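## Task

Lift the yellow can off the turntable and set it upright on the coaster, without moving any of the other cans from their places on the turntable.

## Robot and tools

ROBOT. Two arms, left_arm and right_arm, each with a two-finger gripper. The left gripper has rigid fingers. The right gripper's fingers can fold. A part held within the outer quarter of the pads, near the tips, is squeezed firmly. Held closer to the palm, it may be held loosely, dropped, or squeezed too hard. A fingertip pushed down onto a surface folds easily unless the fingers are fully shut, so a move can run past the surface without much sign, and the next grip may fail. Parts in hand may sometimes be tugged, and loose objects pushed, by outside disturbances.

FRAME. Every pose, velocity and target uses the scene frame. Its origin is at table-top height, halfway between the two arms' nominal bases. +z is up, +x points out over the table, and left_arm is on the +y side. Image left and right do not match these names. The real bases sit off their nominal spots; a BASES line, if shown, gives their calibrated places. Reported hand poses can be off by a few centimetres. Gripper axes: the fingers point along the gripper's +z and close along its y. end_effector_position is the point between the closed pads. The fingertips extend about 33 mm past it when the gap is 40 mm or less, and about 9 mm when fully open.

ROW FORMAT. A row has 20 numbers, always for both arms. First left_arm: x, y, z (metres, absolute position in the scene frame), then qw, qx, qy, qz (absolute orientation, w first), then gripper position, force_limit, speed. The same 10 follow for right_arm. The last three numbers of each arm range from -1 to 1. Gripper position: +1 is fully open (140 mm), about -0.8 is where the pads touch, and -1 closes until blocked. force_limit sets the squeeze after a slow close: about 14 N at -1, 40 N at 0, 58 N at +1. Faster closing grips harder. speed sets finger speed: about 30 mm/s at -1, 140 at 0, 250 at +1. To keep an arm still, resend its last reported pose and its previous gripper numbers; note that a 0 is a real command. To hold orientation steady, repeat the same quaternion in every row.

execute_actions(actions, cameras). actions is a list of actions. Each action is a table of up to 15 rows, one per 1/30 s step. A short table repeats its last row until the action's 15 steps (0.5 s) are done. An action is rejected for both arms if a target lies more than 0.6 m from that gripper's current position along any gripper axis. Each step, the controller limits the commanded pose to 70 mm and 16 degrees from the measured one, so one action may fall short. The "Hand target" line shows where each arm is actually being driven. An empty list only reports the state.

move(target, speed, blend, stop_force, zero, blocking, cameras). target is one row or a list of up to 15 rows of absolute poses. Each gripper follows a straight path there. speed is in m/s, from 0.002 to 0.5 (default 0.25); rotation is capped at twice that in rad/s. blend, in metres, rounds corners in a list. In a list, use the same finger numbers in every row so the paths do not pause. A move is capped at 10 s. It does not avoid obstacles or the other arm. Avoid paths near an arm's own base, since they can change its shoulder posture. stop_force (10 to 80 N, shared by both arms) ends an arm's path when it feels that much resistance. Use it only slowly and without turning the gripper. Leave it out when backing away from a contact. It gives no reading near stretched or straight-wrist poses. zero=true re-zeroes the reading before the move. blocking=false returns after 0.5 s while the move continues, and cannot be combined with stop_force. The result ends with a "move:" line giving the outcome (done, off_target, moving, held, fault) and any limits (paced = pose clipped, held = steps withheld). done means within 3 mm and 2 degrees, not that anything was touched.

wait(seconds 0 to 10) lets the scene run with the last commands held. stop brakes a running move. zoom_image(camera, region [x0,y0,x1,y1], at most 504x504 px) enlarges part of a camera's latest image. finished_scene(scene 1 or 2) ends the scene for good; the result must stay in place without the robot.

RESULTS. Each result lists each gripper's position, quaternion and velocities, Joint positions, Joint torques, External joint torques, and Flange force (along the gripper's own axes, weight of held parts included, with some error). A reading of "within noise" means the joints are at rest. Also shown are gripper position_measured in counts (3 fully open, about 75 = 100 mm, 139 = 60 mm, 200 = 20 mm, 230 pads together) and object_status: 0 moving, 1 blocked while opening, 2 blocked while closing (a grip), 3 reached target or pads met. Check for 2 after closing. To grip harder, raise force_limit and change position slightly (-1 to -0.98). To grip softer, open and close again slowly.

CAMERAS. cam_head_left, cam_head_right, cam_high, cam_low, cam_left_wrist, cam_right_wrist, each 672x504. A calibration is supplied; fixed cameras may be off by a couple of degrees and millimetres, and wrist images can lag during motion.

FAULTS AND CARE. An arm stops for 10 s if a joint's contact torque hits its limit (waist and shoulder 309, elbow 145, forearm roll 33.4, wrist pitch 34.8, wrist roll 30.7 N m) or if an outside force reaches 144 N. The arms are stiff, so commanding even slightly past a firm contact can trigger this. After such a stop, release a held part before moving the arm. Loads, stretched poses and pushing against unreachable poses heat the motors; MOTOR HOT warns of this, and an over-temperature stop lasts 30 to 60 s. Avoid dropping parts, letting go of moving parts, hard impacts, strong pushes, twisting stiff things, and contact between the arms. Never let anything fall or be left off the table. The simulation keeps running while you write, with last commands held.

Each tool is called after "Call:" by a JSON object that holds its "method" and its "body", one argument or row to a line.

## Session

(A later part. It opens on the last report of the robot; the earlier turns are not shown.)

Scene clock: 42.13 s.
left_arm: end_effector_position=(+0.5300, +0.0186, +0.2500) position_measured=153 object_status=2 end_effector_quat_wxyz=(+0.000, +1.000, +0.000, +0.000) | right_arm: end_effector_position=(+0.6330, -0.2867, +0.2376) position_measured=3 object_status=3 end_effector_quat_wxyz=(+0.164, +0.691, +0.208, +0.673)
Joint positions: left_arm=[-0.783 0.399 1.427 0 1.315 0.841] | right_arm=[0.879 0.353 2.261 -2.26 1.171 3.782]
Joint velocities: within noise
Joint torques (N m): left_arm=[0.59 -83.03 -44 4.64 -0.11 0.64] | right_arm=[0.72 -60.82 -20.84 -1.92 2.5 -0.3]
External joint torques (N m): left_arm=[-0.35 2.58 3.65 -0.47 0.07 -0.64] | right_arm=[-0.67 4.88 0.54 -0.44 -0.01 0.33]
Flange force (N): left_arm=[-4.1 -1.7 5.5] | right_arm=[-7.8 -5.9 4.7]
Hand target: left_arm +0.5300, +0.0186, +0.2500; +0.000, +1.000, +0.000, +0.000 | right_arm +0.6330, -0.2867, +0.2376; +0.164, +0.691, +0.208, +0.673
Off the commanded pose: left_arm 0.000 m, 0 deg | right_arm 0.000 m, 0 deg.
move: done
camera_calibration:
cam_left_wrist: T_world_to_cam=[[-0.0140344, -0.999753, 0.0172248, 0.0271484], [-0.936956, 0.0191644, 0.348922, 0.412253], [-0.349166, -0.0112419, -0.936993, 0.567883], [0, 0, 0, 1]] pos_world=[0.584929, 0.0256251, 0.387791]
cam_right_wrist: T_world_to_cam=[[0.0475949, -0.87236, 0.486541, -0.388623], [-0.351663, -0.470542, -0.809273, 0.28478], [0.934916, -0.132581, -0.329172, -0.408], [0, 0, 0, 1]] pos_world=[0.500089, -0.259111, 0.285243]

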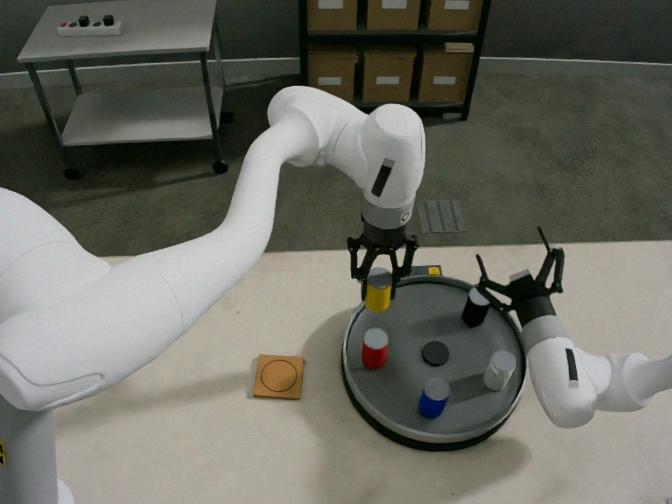

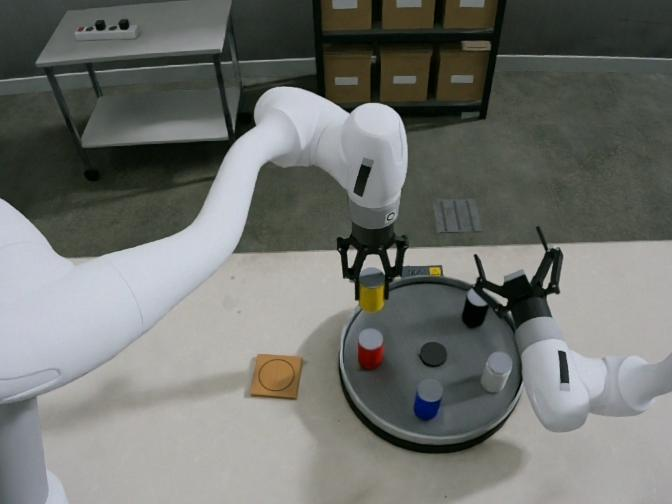

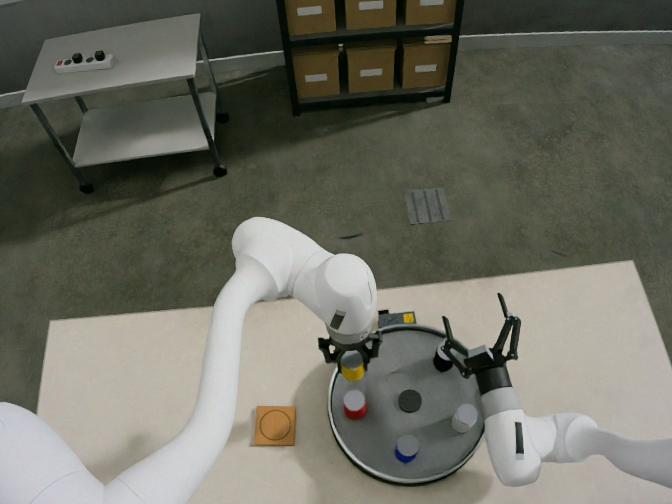

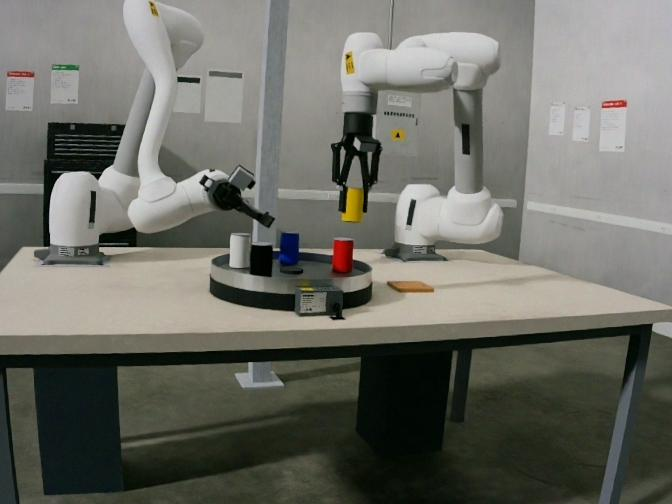

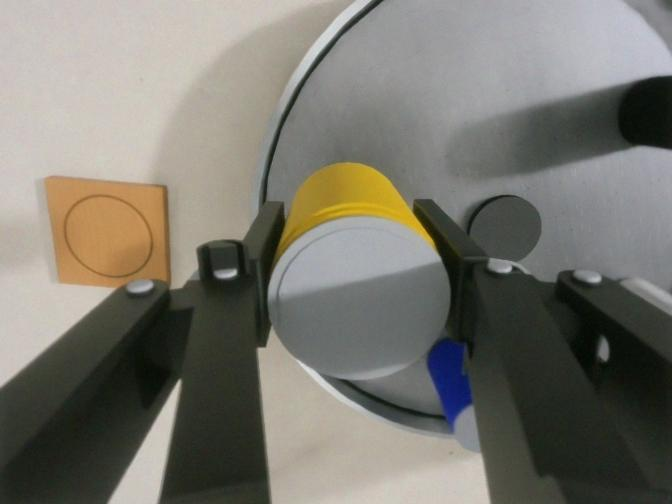

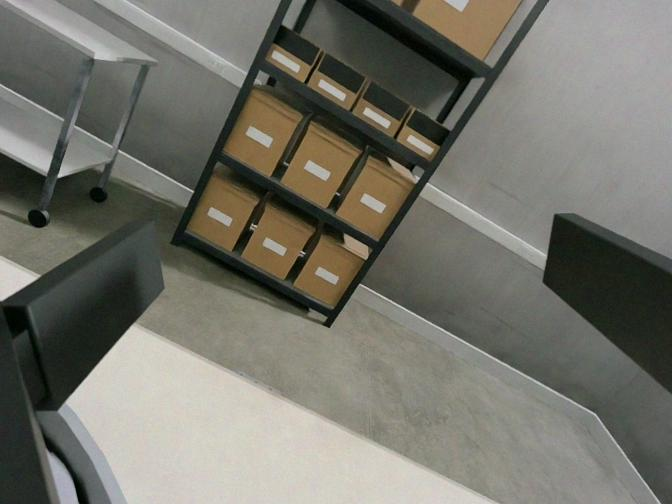

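Call:
{"method": "move", "body": {
  "target": [
    [0.4610,0.2340,0.2000,0,1,0,0,-1,-1,-0.2,0.6330,-0.2867,0.2376,0.164,0.691,0.208,0.673,1,1,1]
  ],
  "speed": 0.2
}}

Scene clock: 44.40 s.
left_arm: end_effector_position=(+0.4610, +0.2340, +0.2000) position_measured=153 object_status=2 end_effector_quat_wxyz=(+0.000, +1.000, +0.000, +0.000) | right_arm: end_effector_position=(+0.6330, -0.2867, +0.2376) position_measured=3 object_status=3 end_effector_quat_wxyz=(+0.164, +0.691, +0.208, +0.673)
Joint positions: left_arm=[-0.591 0.156 1.844 0 1.142 1.033] | right_arm=[0.879 0.353 2.261 -2.26 1.171 3.782]
Joint velocities: within noise
Joint torques (N m): left_arm=[0.16 -55.56 -41.45 4.65 -0.14 0.72] | right_arm=[0.76 -61.54 -20.93 -1.98 2.4 -0.25]
External joint torques (N m): left_arm=[-0.28 1.67 3.43 -0.73 0.08 -0.72] | right_arm=[-0.72 5.66 0.98 -0.34 0.09 0.27]
Flange force (N): left_arm=[-4.1 -0.3 4.9] | right_arm=[-9.0 -6.8 4.6]
Hand target: left_arm +0.4610, +0.2340, +0.2000; +0.000, +1.000, +0.000, +0.000 | right_arm +0.6330, -0.2867, +0.2376; +0.164, +0.691, +0.208, +0.673
Off the commanded pose: left_arm 0.000 m, 0 deg | right_arm 0.000 m, 0 deg.
move: done
camera_calibration:
cam_left_wrist: T_world_to_cam=[[-0.0140886, -0.999753, 0.0171797, 0.242391], [-0.936967, 0.0191991, 0.348889, 0.360958], [-0.349133, -0.0111815, -0.937007, 0.499369], [0, 0, 0, 1]] pos_world=[0.515967, 0.240985, 0.337814]
cam_right_wrist: T_world_to_cam=[[0.0475951, -0.87236, 0.486541, -0.388623], [-0.351663, -0.470542, -0.809273, 0.28478], [0.934916, -0.132581, -0.329173, -0.408], [0, 0, 0, 1]] pos_world=[0.500089, -0.259111, 0.285243]

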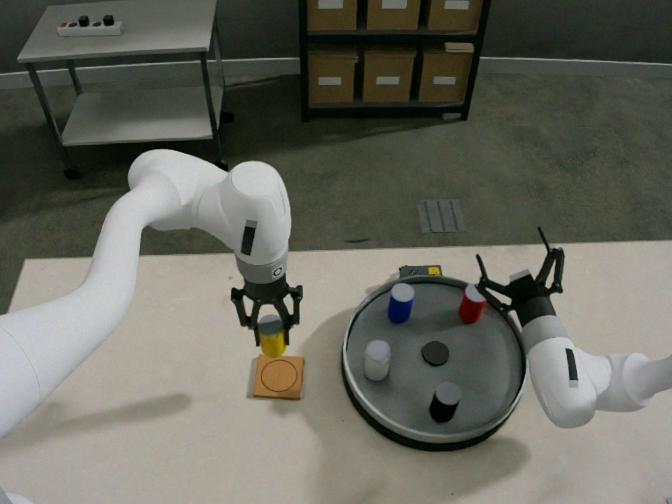

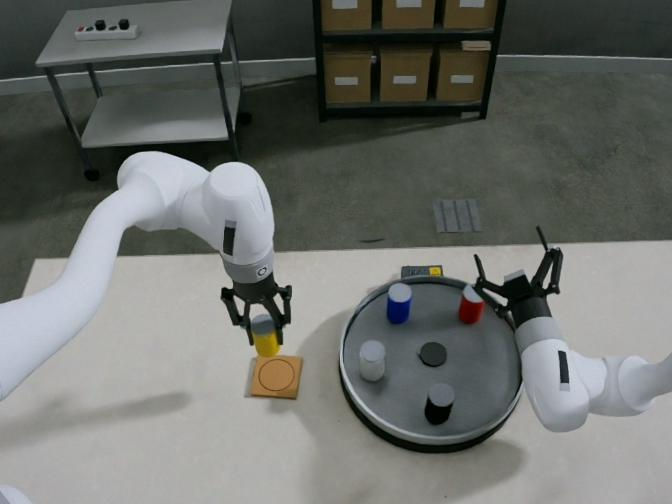

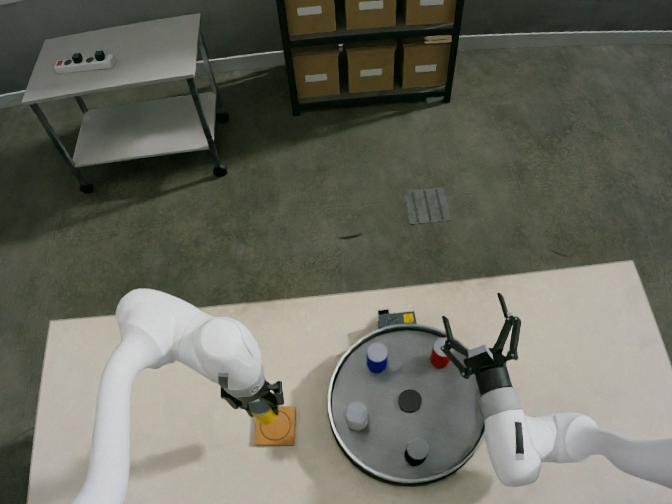

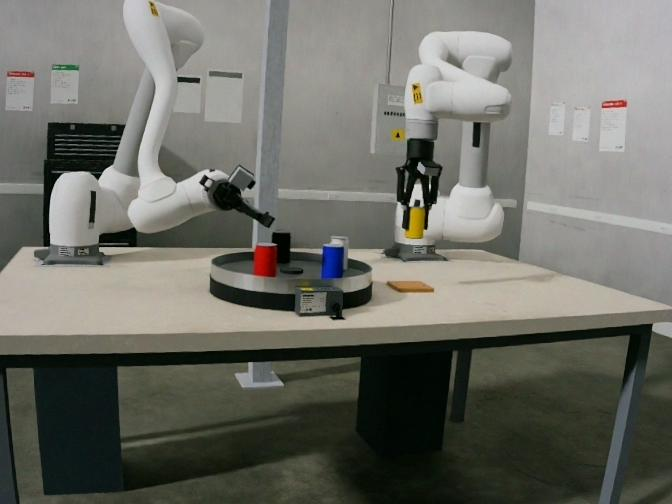

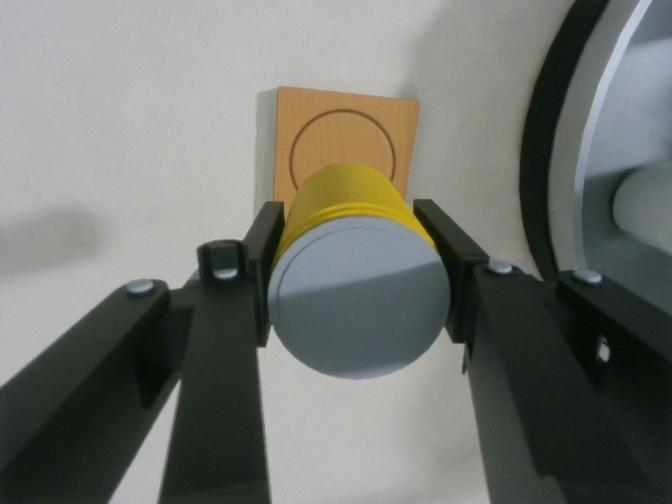

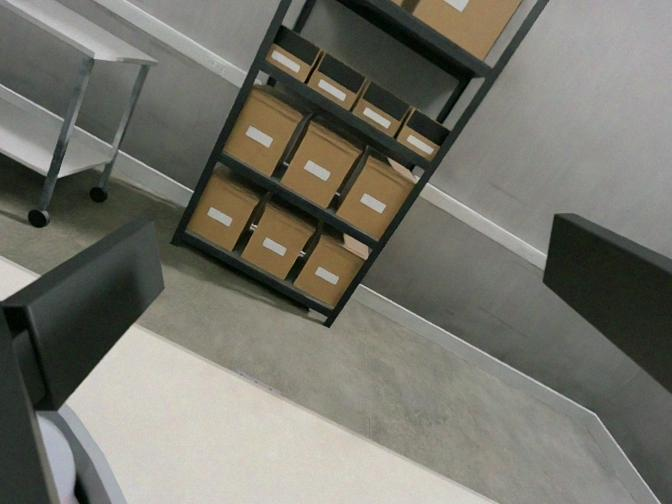

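Call:
{"method": "move", "body": {
  "target": [
    [0.4675,0.2315,0.1050,0,1,0,0,-1,-1,-0.2,0.6330,-0.2867,0.2376,0.164,0.691,0.208,0.673,1,1,1]
  ],
  "speed": 0.15
}}

Call:
{"method": "zoom_image", "body": {
  "camera": "cam_head_left",
  "region": [200, 260, 360, 420]
}}

Call:
{"method": "zoom_image", "body": {
  "camera": "cam_high",
  "region": [200, 360, 340, 480]
}}

Call:
{"method": "zoom_image", "body": {
  "camera": "cam_low",
  "region": [340, 160, 500, 320]
}}

Scene clock: 46.67 s.
left_arm: end_effector_position=(+0.4675, +0.2315, +0.1050) position_measured=153 object_status=2 end_effector_quat_wxyz=(+0.000, +1.000, +0.000, +0.000) | right_arm: end_effector_position=(+0.6330, -0.2867, +0.2376) position_measured=3 object_status=3 end_effector_quat_wxyz=(+0.164, +0.691, +0.208, +0.673)
Joint positions: left_arm=[-0.589 0.245 1.927 0 0.969 1.035] | right_arm=[0.879 0.353 2.261 -2.26 1.171 3.782]
Joint velocities: within noise
Joint torques (N m): left_arm=[0.29 -61.2 -37.61 4.07 -0.19 0.66] | right_arm=[0.99 -61.27 -20.98 -1.96 2.41 -0.24]
External joint torques (N m): left_arm=[-0.24 1.49 3.02 -0.51 0.13 -0.66] | right_arm=[-0.93 5.32 0.85 -0.38 0.08 0.26]
Flange force (N): left_arm=[-3.9 -0.4 3.9] | right_arm=[-8.7 -6.1 4.8]
Hand target: left_arm +0.4675, +0.2315, +0.1050; +0.000, +1.000, +0.000, +0.000 | right_arm +0.6330, -0.2867, +0.2376; +0.164, +0.691, +0.208, +0.673
Off the commanded pose: left_arm 0.000 m, 0 deg | right_arm 0.000 m, 0 deg.
move: done
camera_calibration:
cam_left_wrist: T_world_to_cam=[[-0.014008, -0.999752, 0.0172966, 0.241581], [-0.936973, 0.0191642, 0.348875, 0.400218], [-0.34912, -0.0113194, -0.93701, 0.412672], [0, 0, 0, 1]] pos_world=[0.52245, 0.238523, 0.242873]
cam_right_wrist: T_world_to_cam=[[0.047595, -0.87236, 0.486541, -0.388623], [-0.351663, -0.470542, -0.809273, 0.28478], [0.934916, -0.132581, -0.329172, -0.408], [0, 0, 0, 1]] pos_world=[0.500089, -0.259111, 0.285243]

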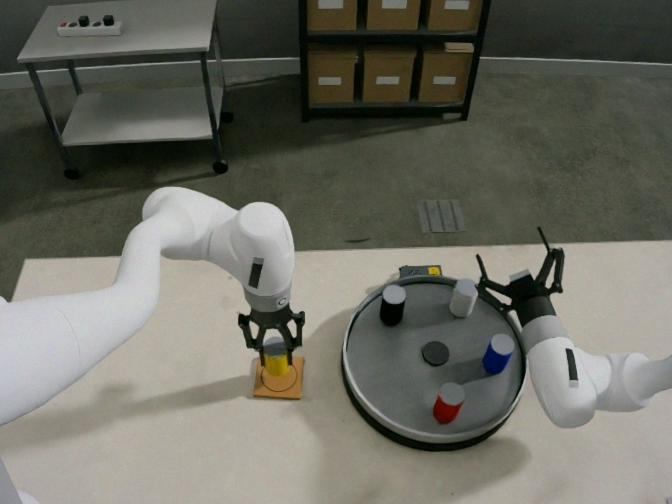

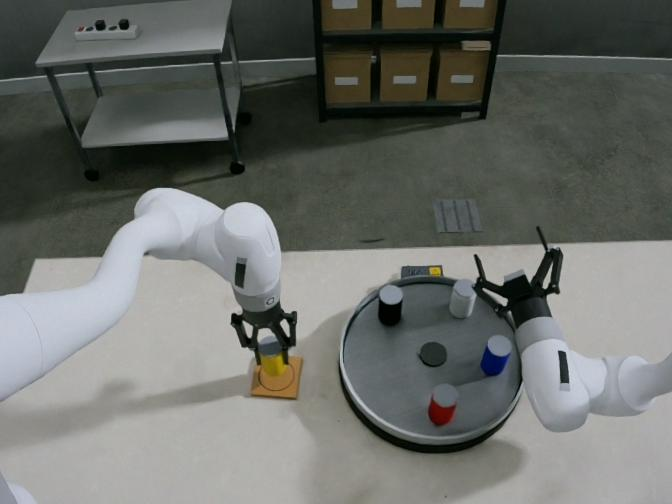

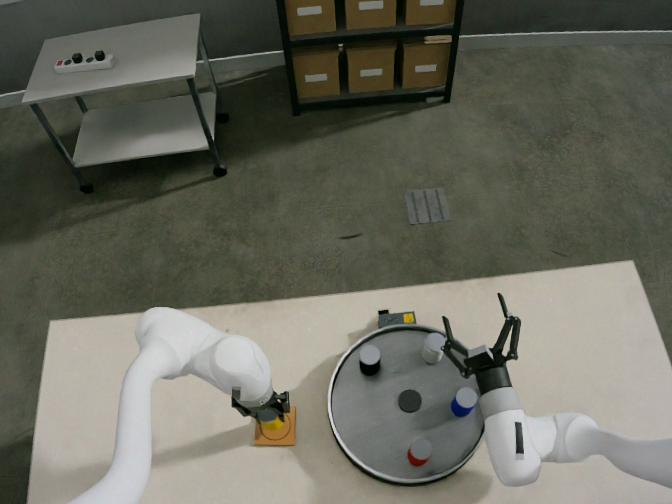

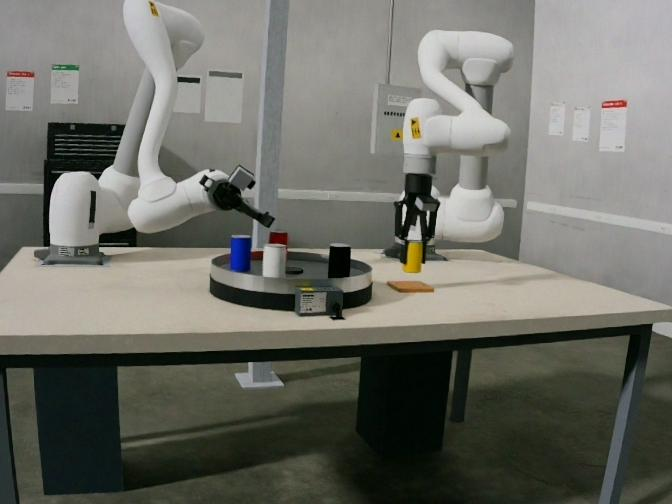

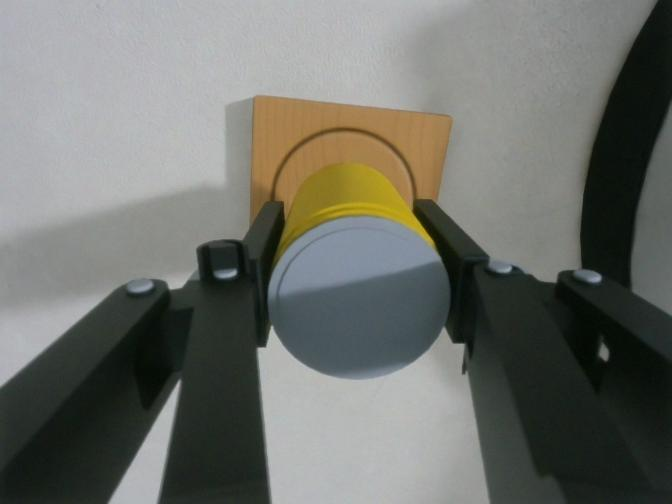

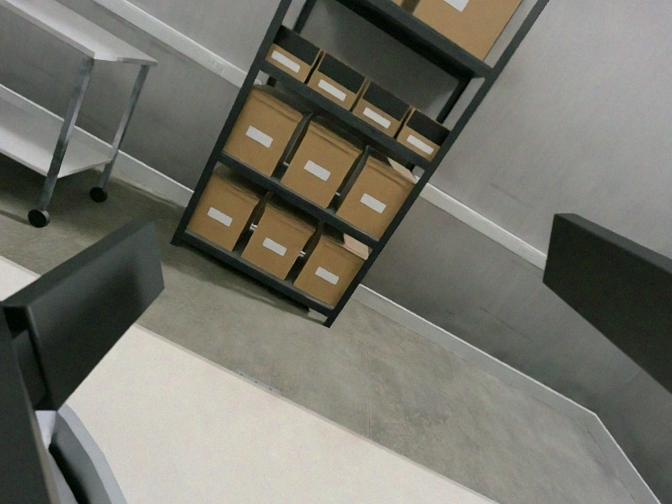

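Scaled by 3.150 from the camera's 672x504 image, which has a finer 960x720 frame.

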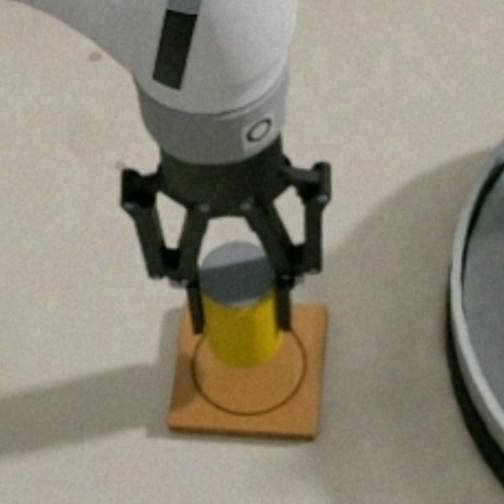

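Scaled by 3.600 from the camera's 672x504 image, which has a finer 960x720 frame.

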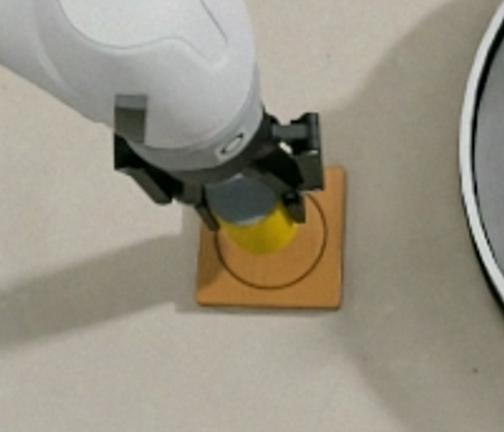

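Scaled by 3.150 from the camera's 672x504 image, which has a finer 960x720 frame.

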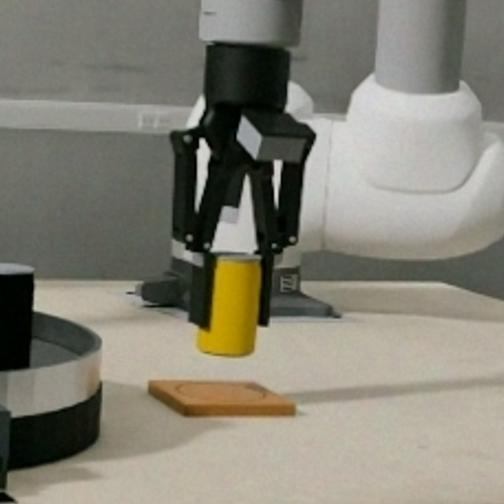

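Call:
{"method": "move", "body": {
  "target": [
    [0.4690,0.2290,0.0880,0,1,0,0,-1,-1,-0.2,0.6330,-0.2867,0.2376,0.164,0.691,0.208,0.673,1,1,1]
  ],
  "speed": 0.08,
  "cameras": ["cam_left_wrist", "cam_head_left", "cam_low"]
}}

Call:
{"method": "move", "body": {
  "target": [
    [0.4690,0.2290,0.0550,0,1,0,0,-1,-1,-0.2,0.6330,-0.2867,0.2376,0.164,0.691,0.208,0.673,1,1,1]
  ],
  "speed": 0.015,
  "stop_force": 12
}}

Call:
{"method": "zoom_image", "body": {
  "camera": "cam_low",
  "region": [340, 160, 500, 320]
}}

Call:
{"method": "zoom_image", "body": {
  "camera": "cam_head_left",
  "region": [200, 260, 360, 420]
}}

Scene clock: 48.00 s.
left_arm: end_effector_position=(+0.4690, +0.2290, +0.0880) position_measured=153 object_status=2 end_effector_quat_wxyz=(+0.000, +1.000, +0.000, +0.000) | right_arm: end_effector_position=(+0.6330, -0.2867, +0.2376) position_measured=3 object_status=3 end_effector_quat_wxyz=(+0.164, +0.691, +0.208, +0.673)
Joint positions: left_arm=[-0.591 0.266 1.937 0 0.939 1.033] | right_arm=[0.879 0.353 2.261 -2.26 1.171 3.782]
Joint velocities: within noise
Joint torques (N m): left_arm=[0.47 -62.64 -36.8 4.04 -0.02 0.67] | right_arm=[1.21 -60.89 -20.82 -1.93 2.49 -0.3]
External joint torques (N m): left_arm=[-0.31 2.01 3.21 -0.58 -0.02 -0.67] | right_arm=[-1.18 4.99 0.56 -0.43 0 0.32]
Flange force (N): left_arm=[-3.7 -0.2 4.7] | right_arm=[-8.3 -5.5 5.4]
Hand target: left_arm +0.4690, +0.2290, +0.0880; +0.000, +1.000, +0.000, +0.000 | right_arm +0.6330, -0.2867, +0.2376; +0.164, +0.691, +0.208, +0.673
Off the commanded pose: left_arm 0.000 m, 0 deg | right_arm 0.000 m, 0 deg.
move: done
camera_calibration:
cam_left_wrist: T_world_to_cam=[[-0.0140049, -0.999753, 0.0172778, 0.239404], [-0.936962, 0.0191551, 0.348906, 0.407599], [-0.349151, -0.0113023, -0.936998, 0.397223], [0, 0, 0, 1]] pos_world=[0.523948, 0.236027, 0.225847]
Images, in order (width x height): cam_head_left 672x504, cam_low 672x504, cam_left_wrist 672x504.

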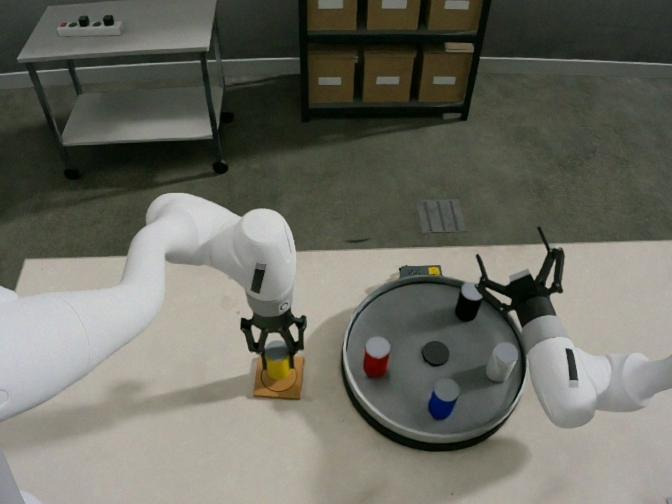

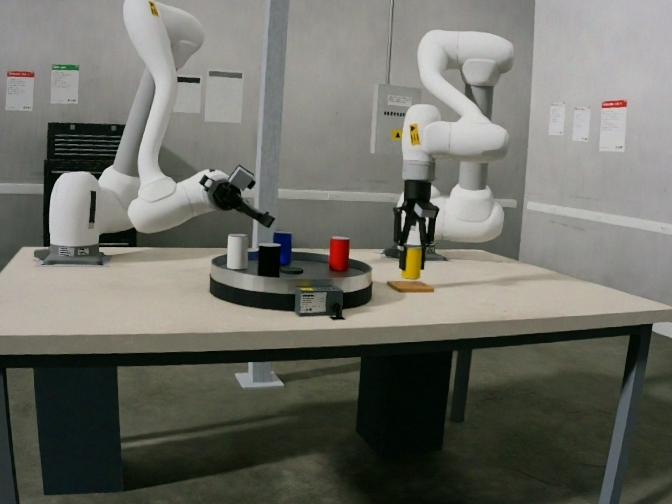

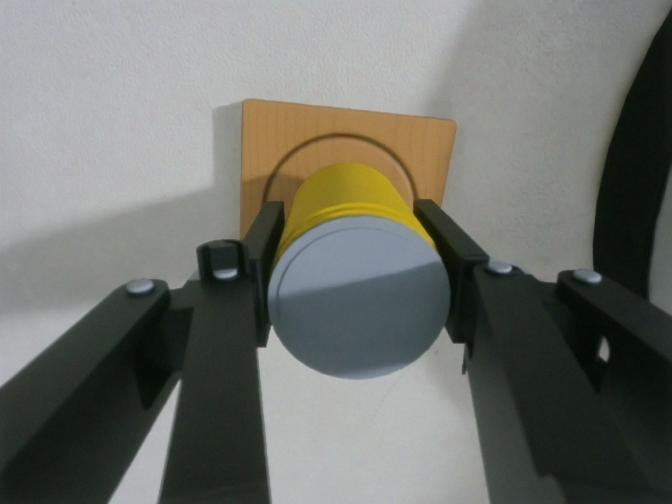

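Scene clock: 49.90 s.
left_arm: end_effector_position=(+0.4690, +0.2290, +0.0685) position_measured=153 object_status=2 end_effector_quat_wxyz=(+0.000, +1.000, +0.000, +0.000) | right_arm: end_effector_position=(+0.6330, -0.2867, +0.2376) position_measured=3 object_status=3 end_effector_quat_wxyz=(+0.164, +0.691, +0.208, +0.673)
Joint positions: left_arm=[-0.591 0.286 1.952 0 0.903 1.033] | right_arm=[0.879 0.353 2.261 -2.26 1.171 3.782]
Joint velocities: within noise
Joint torques (N m): left_arm=[-0.25 -42.33 -24.71 3.7 -2.73 0.64] | right_arm=[0.92 -61.37 -20.88 -1.96 2.4 -0.26]
External joint torques (N m): left_arm=[0.49 -19.71 -8.14 -0.31 2.68 -0.64] | right_arm=[-0.84 5.4 0.71 -0.38 0.09 0.28]
Flange force (N): left_arm=[-8.9 -4.4 -32.5] | right_arm=[-8.6 -6.5 4.9]
Hand target: left_arm +0.4690, +0.2290, +0.0685; +0.000, +1.000, +0.000, +0.000 | right_arm +0.6330, -0.2867, +0.2376; +0.164, +0.691, +0.208, +0.673
Off the commanded pose: left_arm 0.014 m, 0 deg | right_arm 0.000 m, 0 deg.
move: contact (left_arm)
camera_calibration:
cam_left_wrist: T_world_to_cam=[[-0.014019, -0.999752, 0.0173188, 0.239707], [-0.936986, 0.0191819, 0.348839, 0.414465], [-0.349085, -0.0113371, -0.937023, 0.378924], [0, 0, 0, 1]] pos_world=[0.523985, 0.235993, 0.206327]
cam_right_wrist: T_world_to_cam=[[0.0475951, -0.872361, 0.486541, -0.388623], [-0.351663, -0.470542, -0.809273, 0.28478], [0.934916, -0.132581, -0.329173, -0.408], [0, 0, 0, 1]] pos_world=[0.500089, -0.259111, 0.285243]

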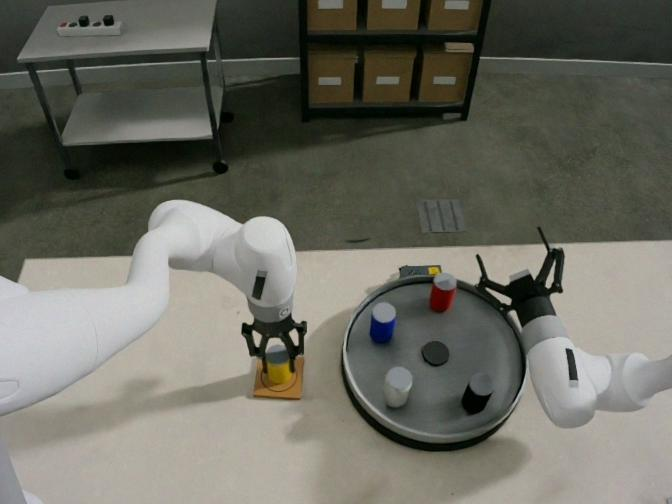

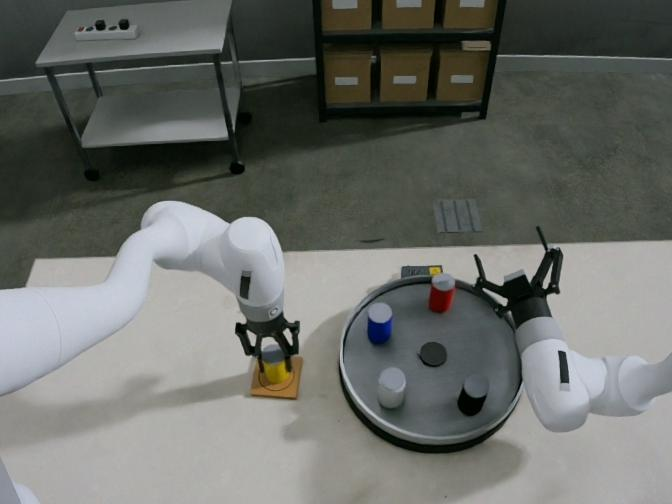

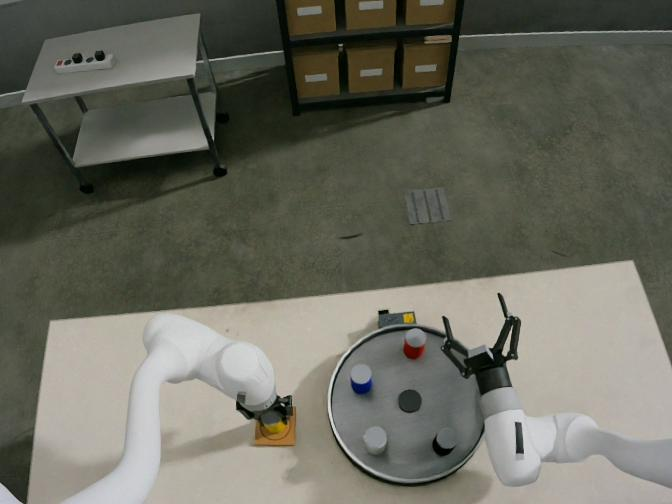

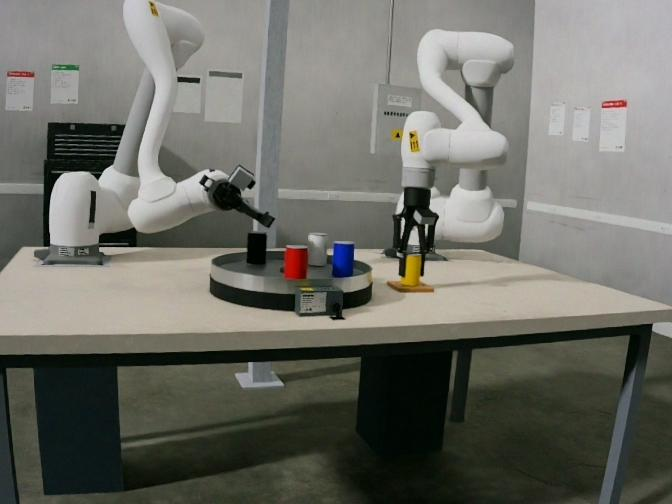

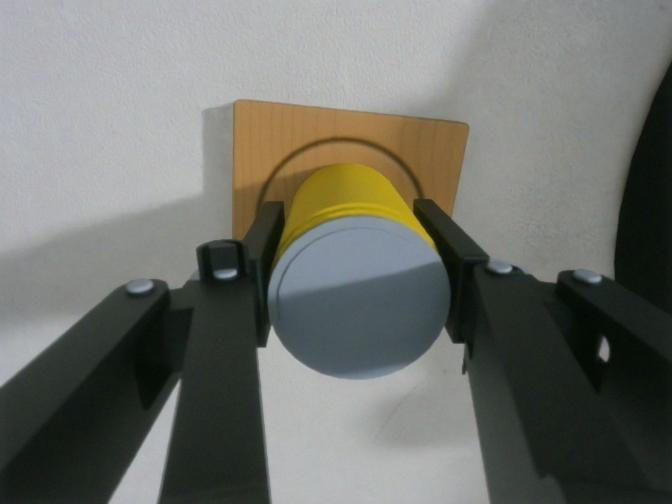

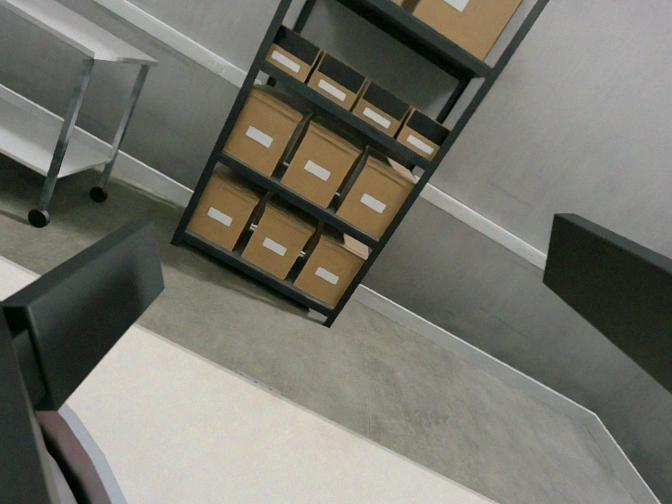

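Scaled by 3.150 from the camera's 672x504 image, which has a finer 960x720 frame.

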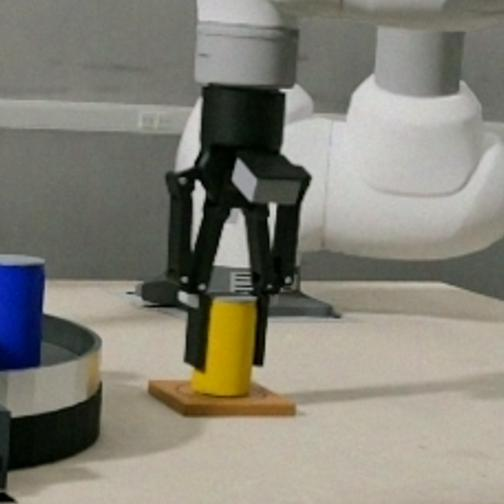

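Scaled by 3.150 from the camera's 672x504 image, which has a finer 960x720 frame.

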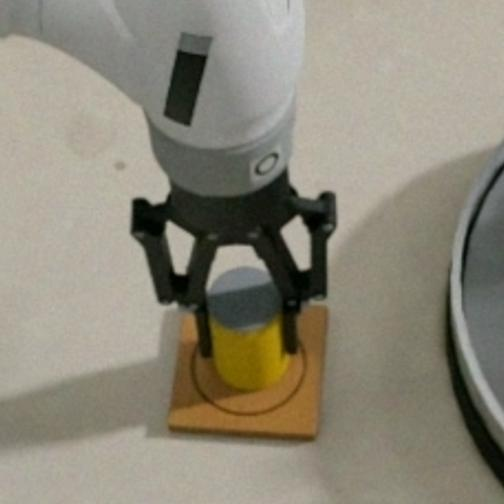

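Call:
{"method": "zoom_image", "body": {
  "camera": "cam_head_left",
  "region": [235, 330, 325, 410]
}}

Call:
{"method": "zoom_image", "body": {
  "camera": "cam_head_right",
  "region": [235, 330, 325, 410]
}}

Call:
{"method": "zoom_image", "body": {
  "camera": "cam_low",
  "region": [375, 240, 445, 300]
}}

Call:
{"method": "zoom_image", "body": {
  "camera": "cam_high",
  "region": [230, 385, 320, 465]
}}

Scaled by 5.600 from the camera's 672x504 image, which has a finer 960x720 frame.

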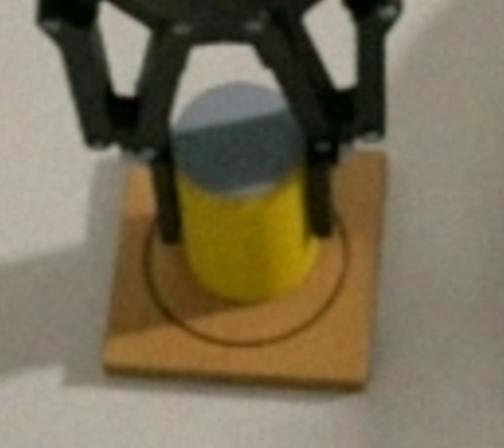

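Scaled by 5.600 from the camera's 672x504 image, which has a finer 960x720 frame.

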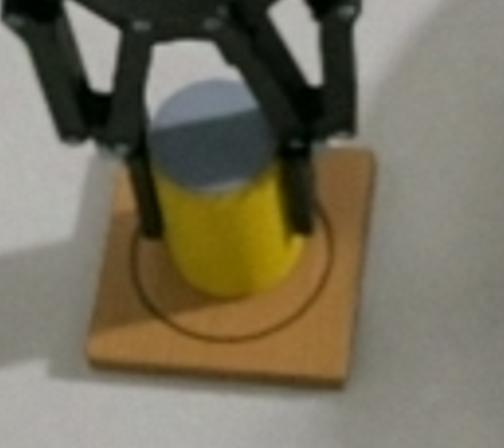

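Scaled by 7.200 from the camera's 672x504 image, which has a finer 960x720 frame.

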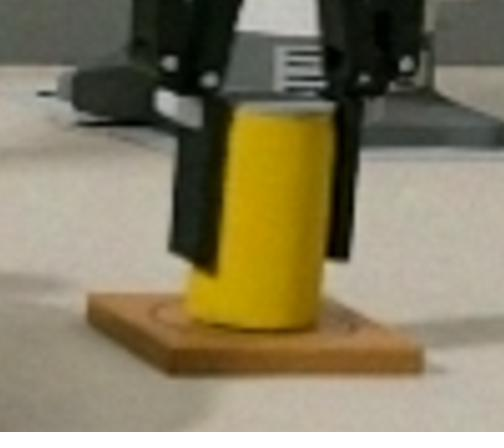

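Scaled by 5.600 from the camera's 672x504 image, which has a finer 960x720 frame.

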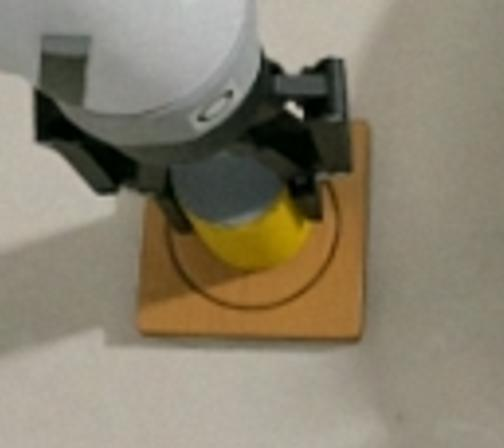

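Call:
{"method": "move", "body": {
  "target": [
    [0.4690,0.2290,0.0691,0,1,0,0,-1,-1,-0.2,0.6330,-0.2867,0.2376,0.164,0.691,0.208,0.673,1,1,1],
    [0.4690,0.2290,0.0691,0,1,0,0,0.30,-1,-0.5,0.6330,-0.2867,0.2376,0.164,0.691,0.208,0.673,1,1,1],
    [0.4690,0.2290,0.1900,0,1,0,0,0.30,-1,-0.5,0.6330,-0.2867,0.2376,0.164,0.691,0.208,0.673,1,1,1]
  ],
  "speed": [0.02, 0.1, 0.15]
}}

Call:
{"method": "zoom_image", "body": {
  "camera": "cam_low",
  "region": [340, 200, 460, 320]
}}

Call:
{"method": "zoom_image", "body": {
  "camera": "cam_head_left",
  "region": [235, 330, 325, 410]
}}

Scene clock: 54.53 s.
left_arm: end_effector_position=(+0.4690, +0.2290, +0.1899) position_measured=91 object_status=3 end_effector_quat_wxyz=(+0.000, +1.000, +0.000, +0.000) | right_arm: end_effector_position=(+0.6330, -0.2867, +0.2376) position_measured=3 object_status=3 end_effector_quat_wxyz=(+0.164, +0.691, +0.208, +0.673)
Joint positions: left_arm=[-0.591 0.177 1.838 0 1.126 1.033] | right_arm=[0.879 0.353 2.261 -2.26 1.171 3.782]
Joint velocities: within noise
Joint torques (N m): left_arm=[0.15 -55.9 -40.36 4.44 -0.11 0.69] | right_arm=[1.02 -61.08 -20.87 -1.96 2.48 -0.26]
External joint torques (N m): left_arm=[0.05 0.08 2.76 -0.56 0.07 -0.69] | right_arm=[-0.95 5.13 0.79 -0.37 0.01 0.28]
Flange force (N): left_arm=[-4.9 -1.4 3.0] | right_arm=[-8.4 -5.8 4.8]
Hand target: left_arm +0.4690, +0.2290, +0.1900; +0.000, +1.000, +0.000, +0.000 | right_arm +0.6330, -0.2867, +0.2376; +0.164, +0.691, +0.208, +0.673
Off the commanded pose: left_arm 0.000 m, 0 deg | right_arm 0.000 m, 0 deg.
move: done
camera_calibration:
cam_left_wrist: T_world_to_cam=[[-0.0140176, -0.999753, 0.0172414, 0.237652], [-0.93694, 0.019155, 0.348966, 0.372003], [-0.34921, -0.0112625, -0.936977, 0.492737], [0, 0, 0, 1]] pos_world=[0.523944, 0.236017, 0.32777]
cam_right_wrist: T_world_to_cam=[[0.0475951, -0.87236, 0.486541, -0.388623], [-0.351663, -0.470542, -0.809273, 0.28478], [0.934916, -0.132581, -0.329173, -0.408], [0, 0, 0, 1]] pos_world=[0.500089, -0.259111, 0.285243]

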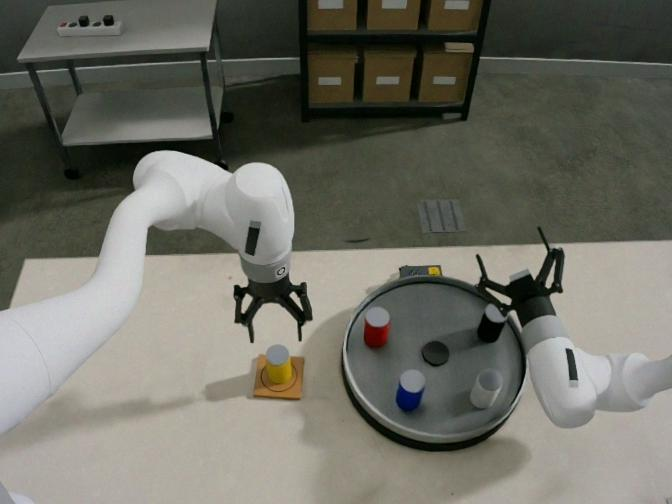

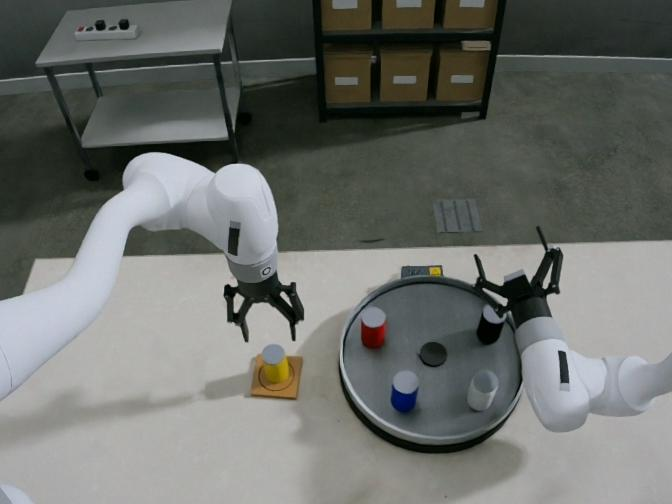

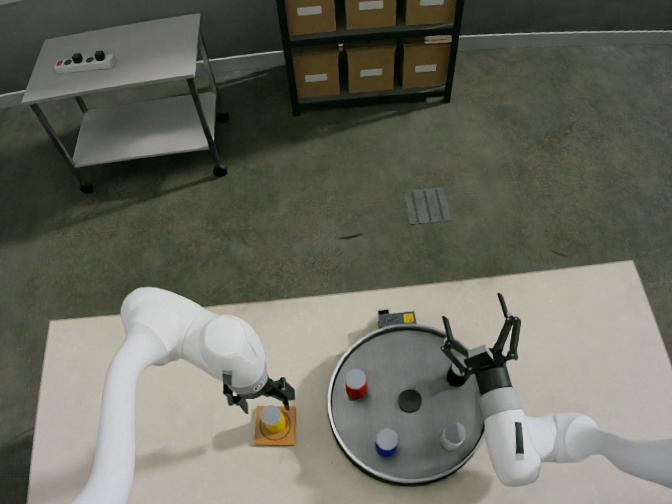

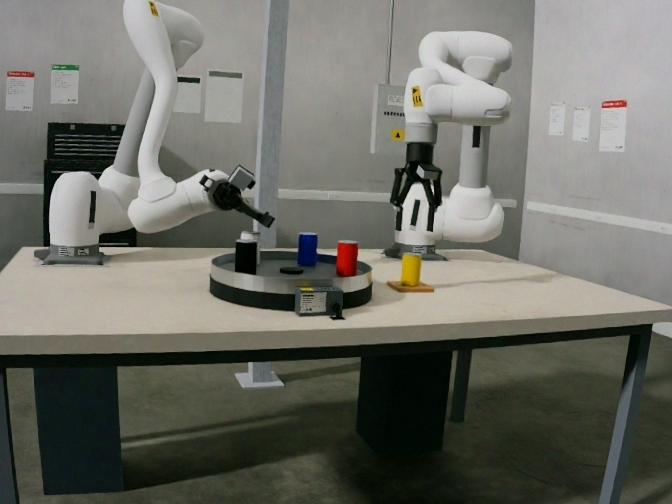

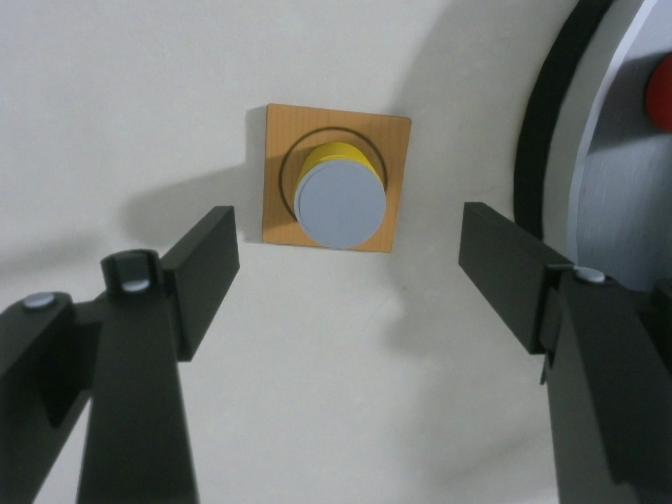

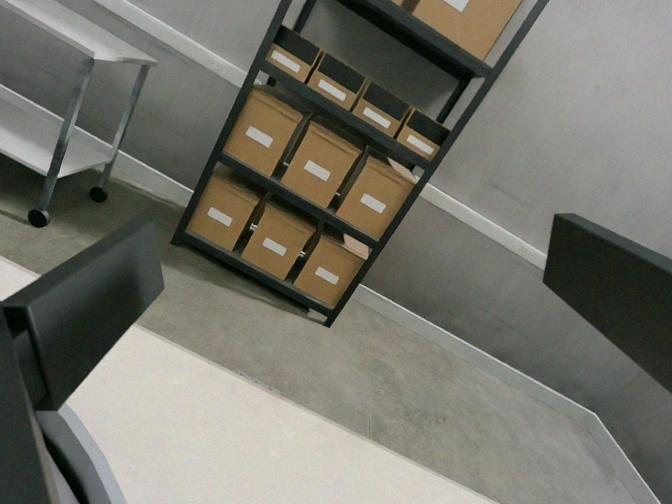

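Scaled by 4.200 from the camera's 672x504 image, which has a finer 960x720 frame.

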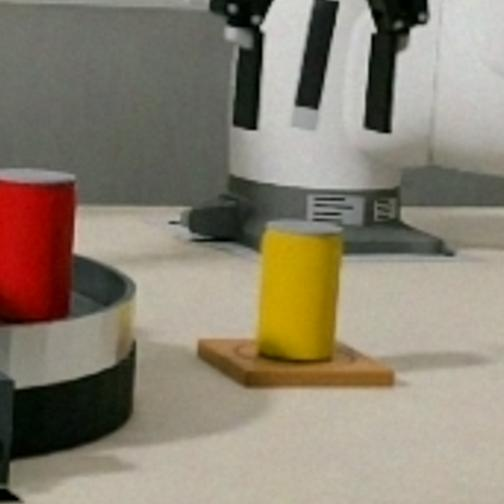

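Scaled by 5.600 from the camera's 672x504 image, which has a finer 960x720 frame.

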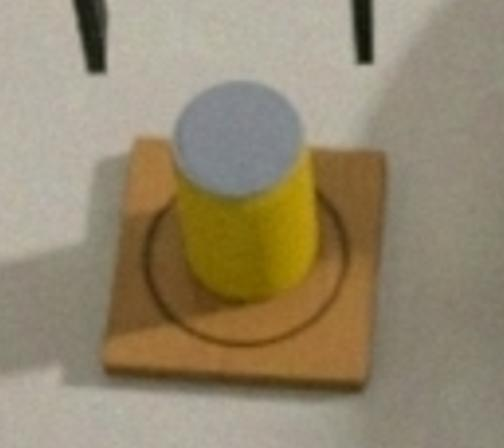

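Call:
{"method": "finished_scene", "body": {
  "scene": 1
}}

The scene is finished: the task was done.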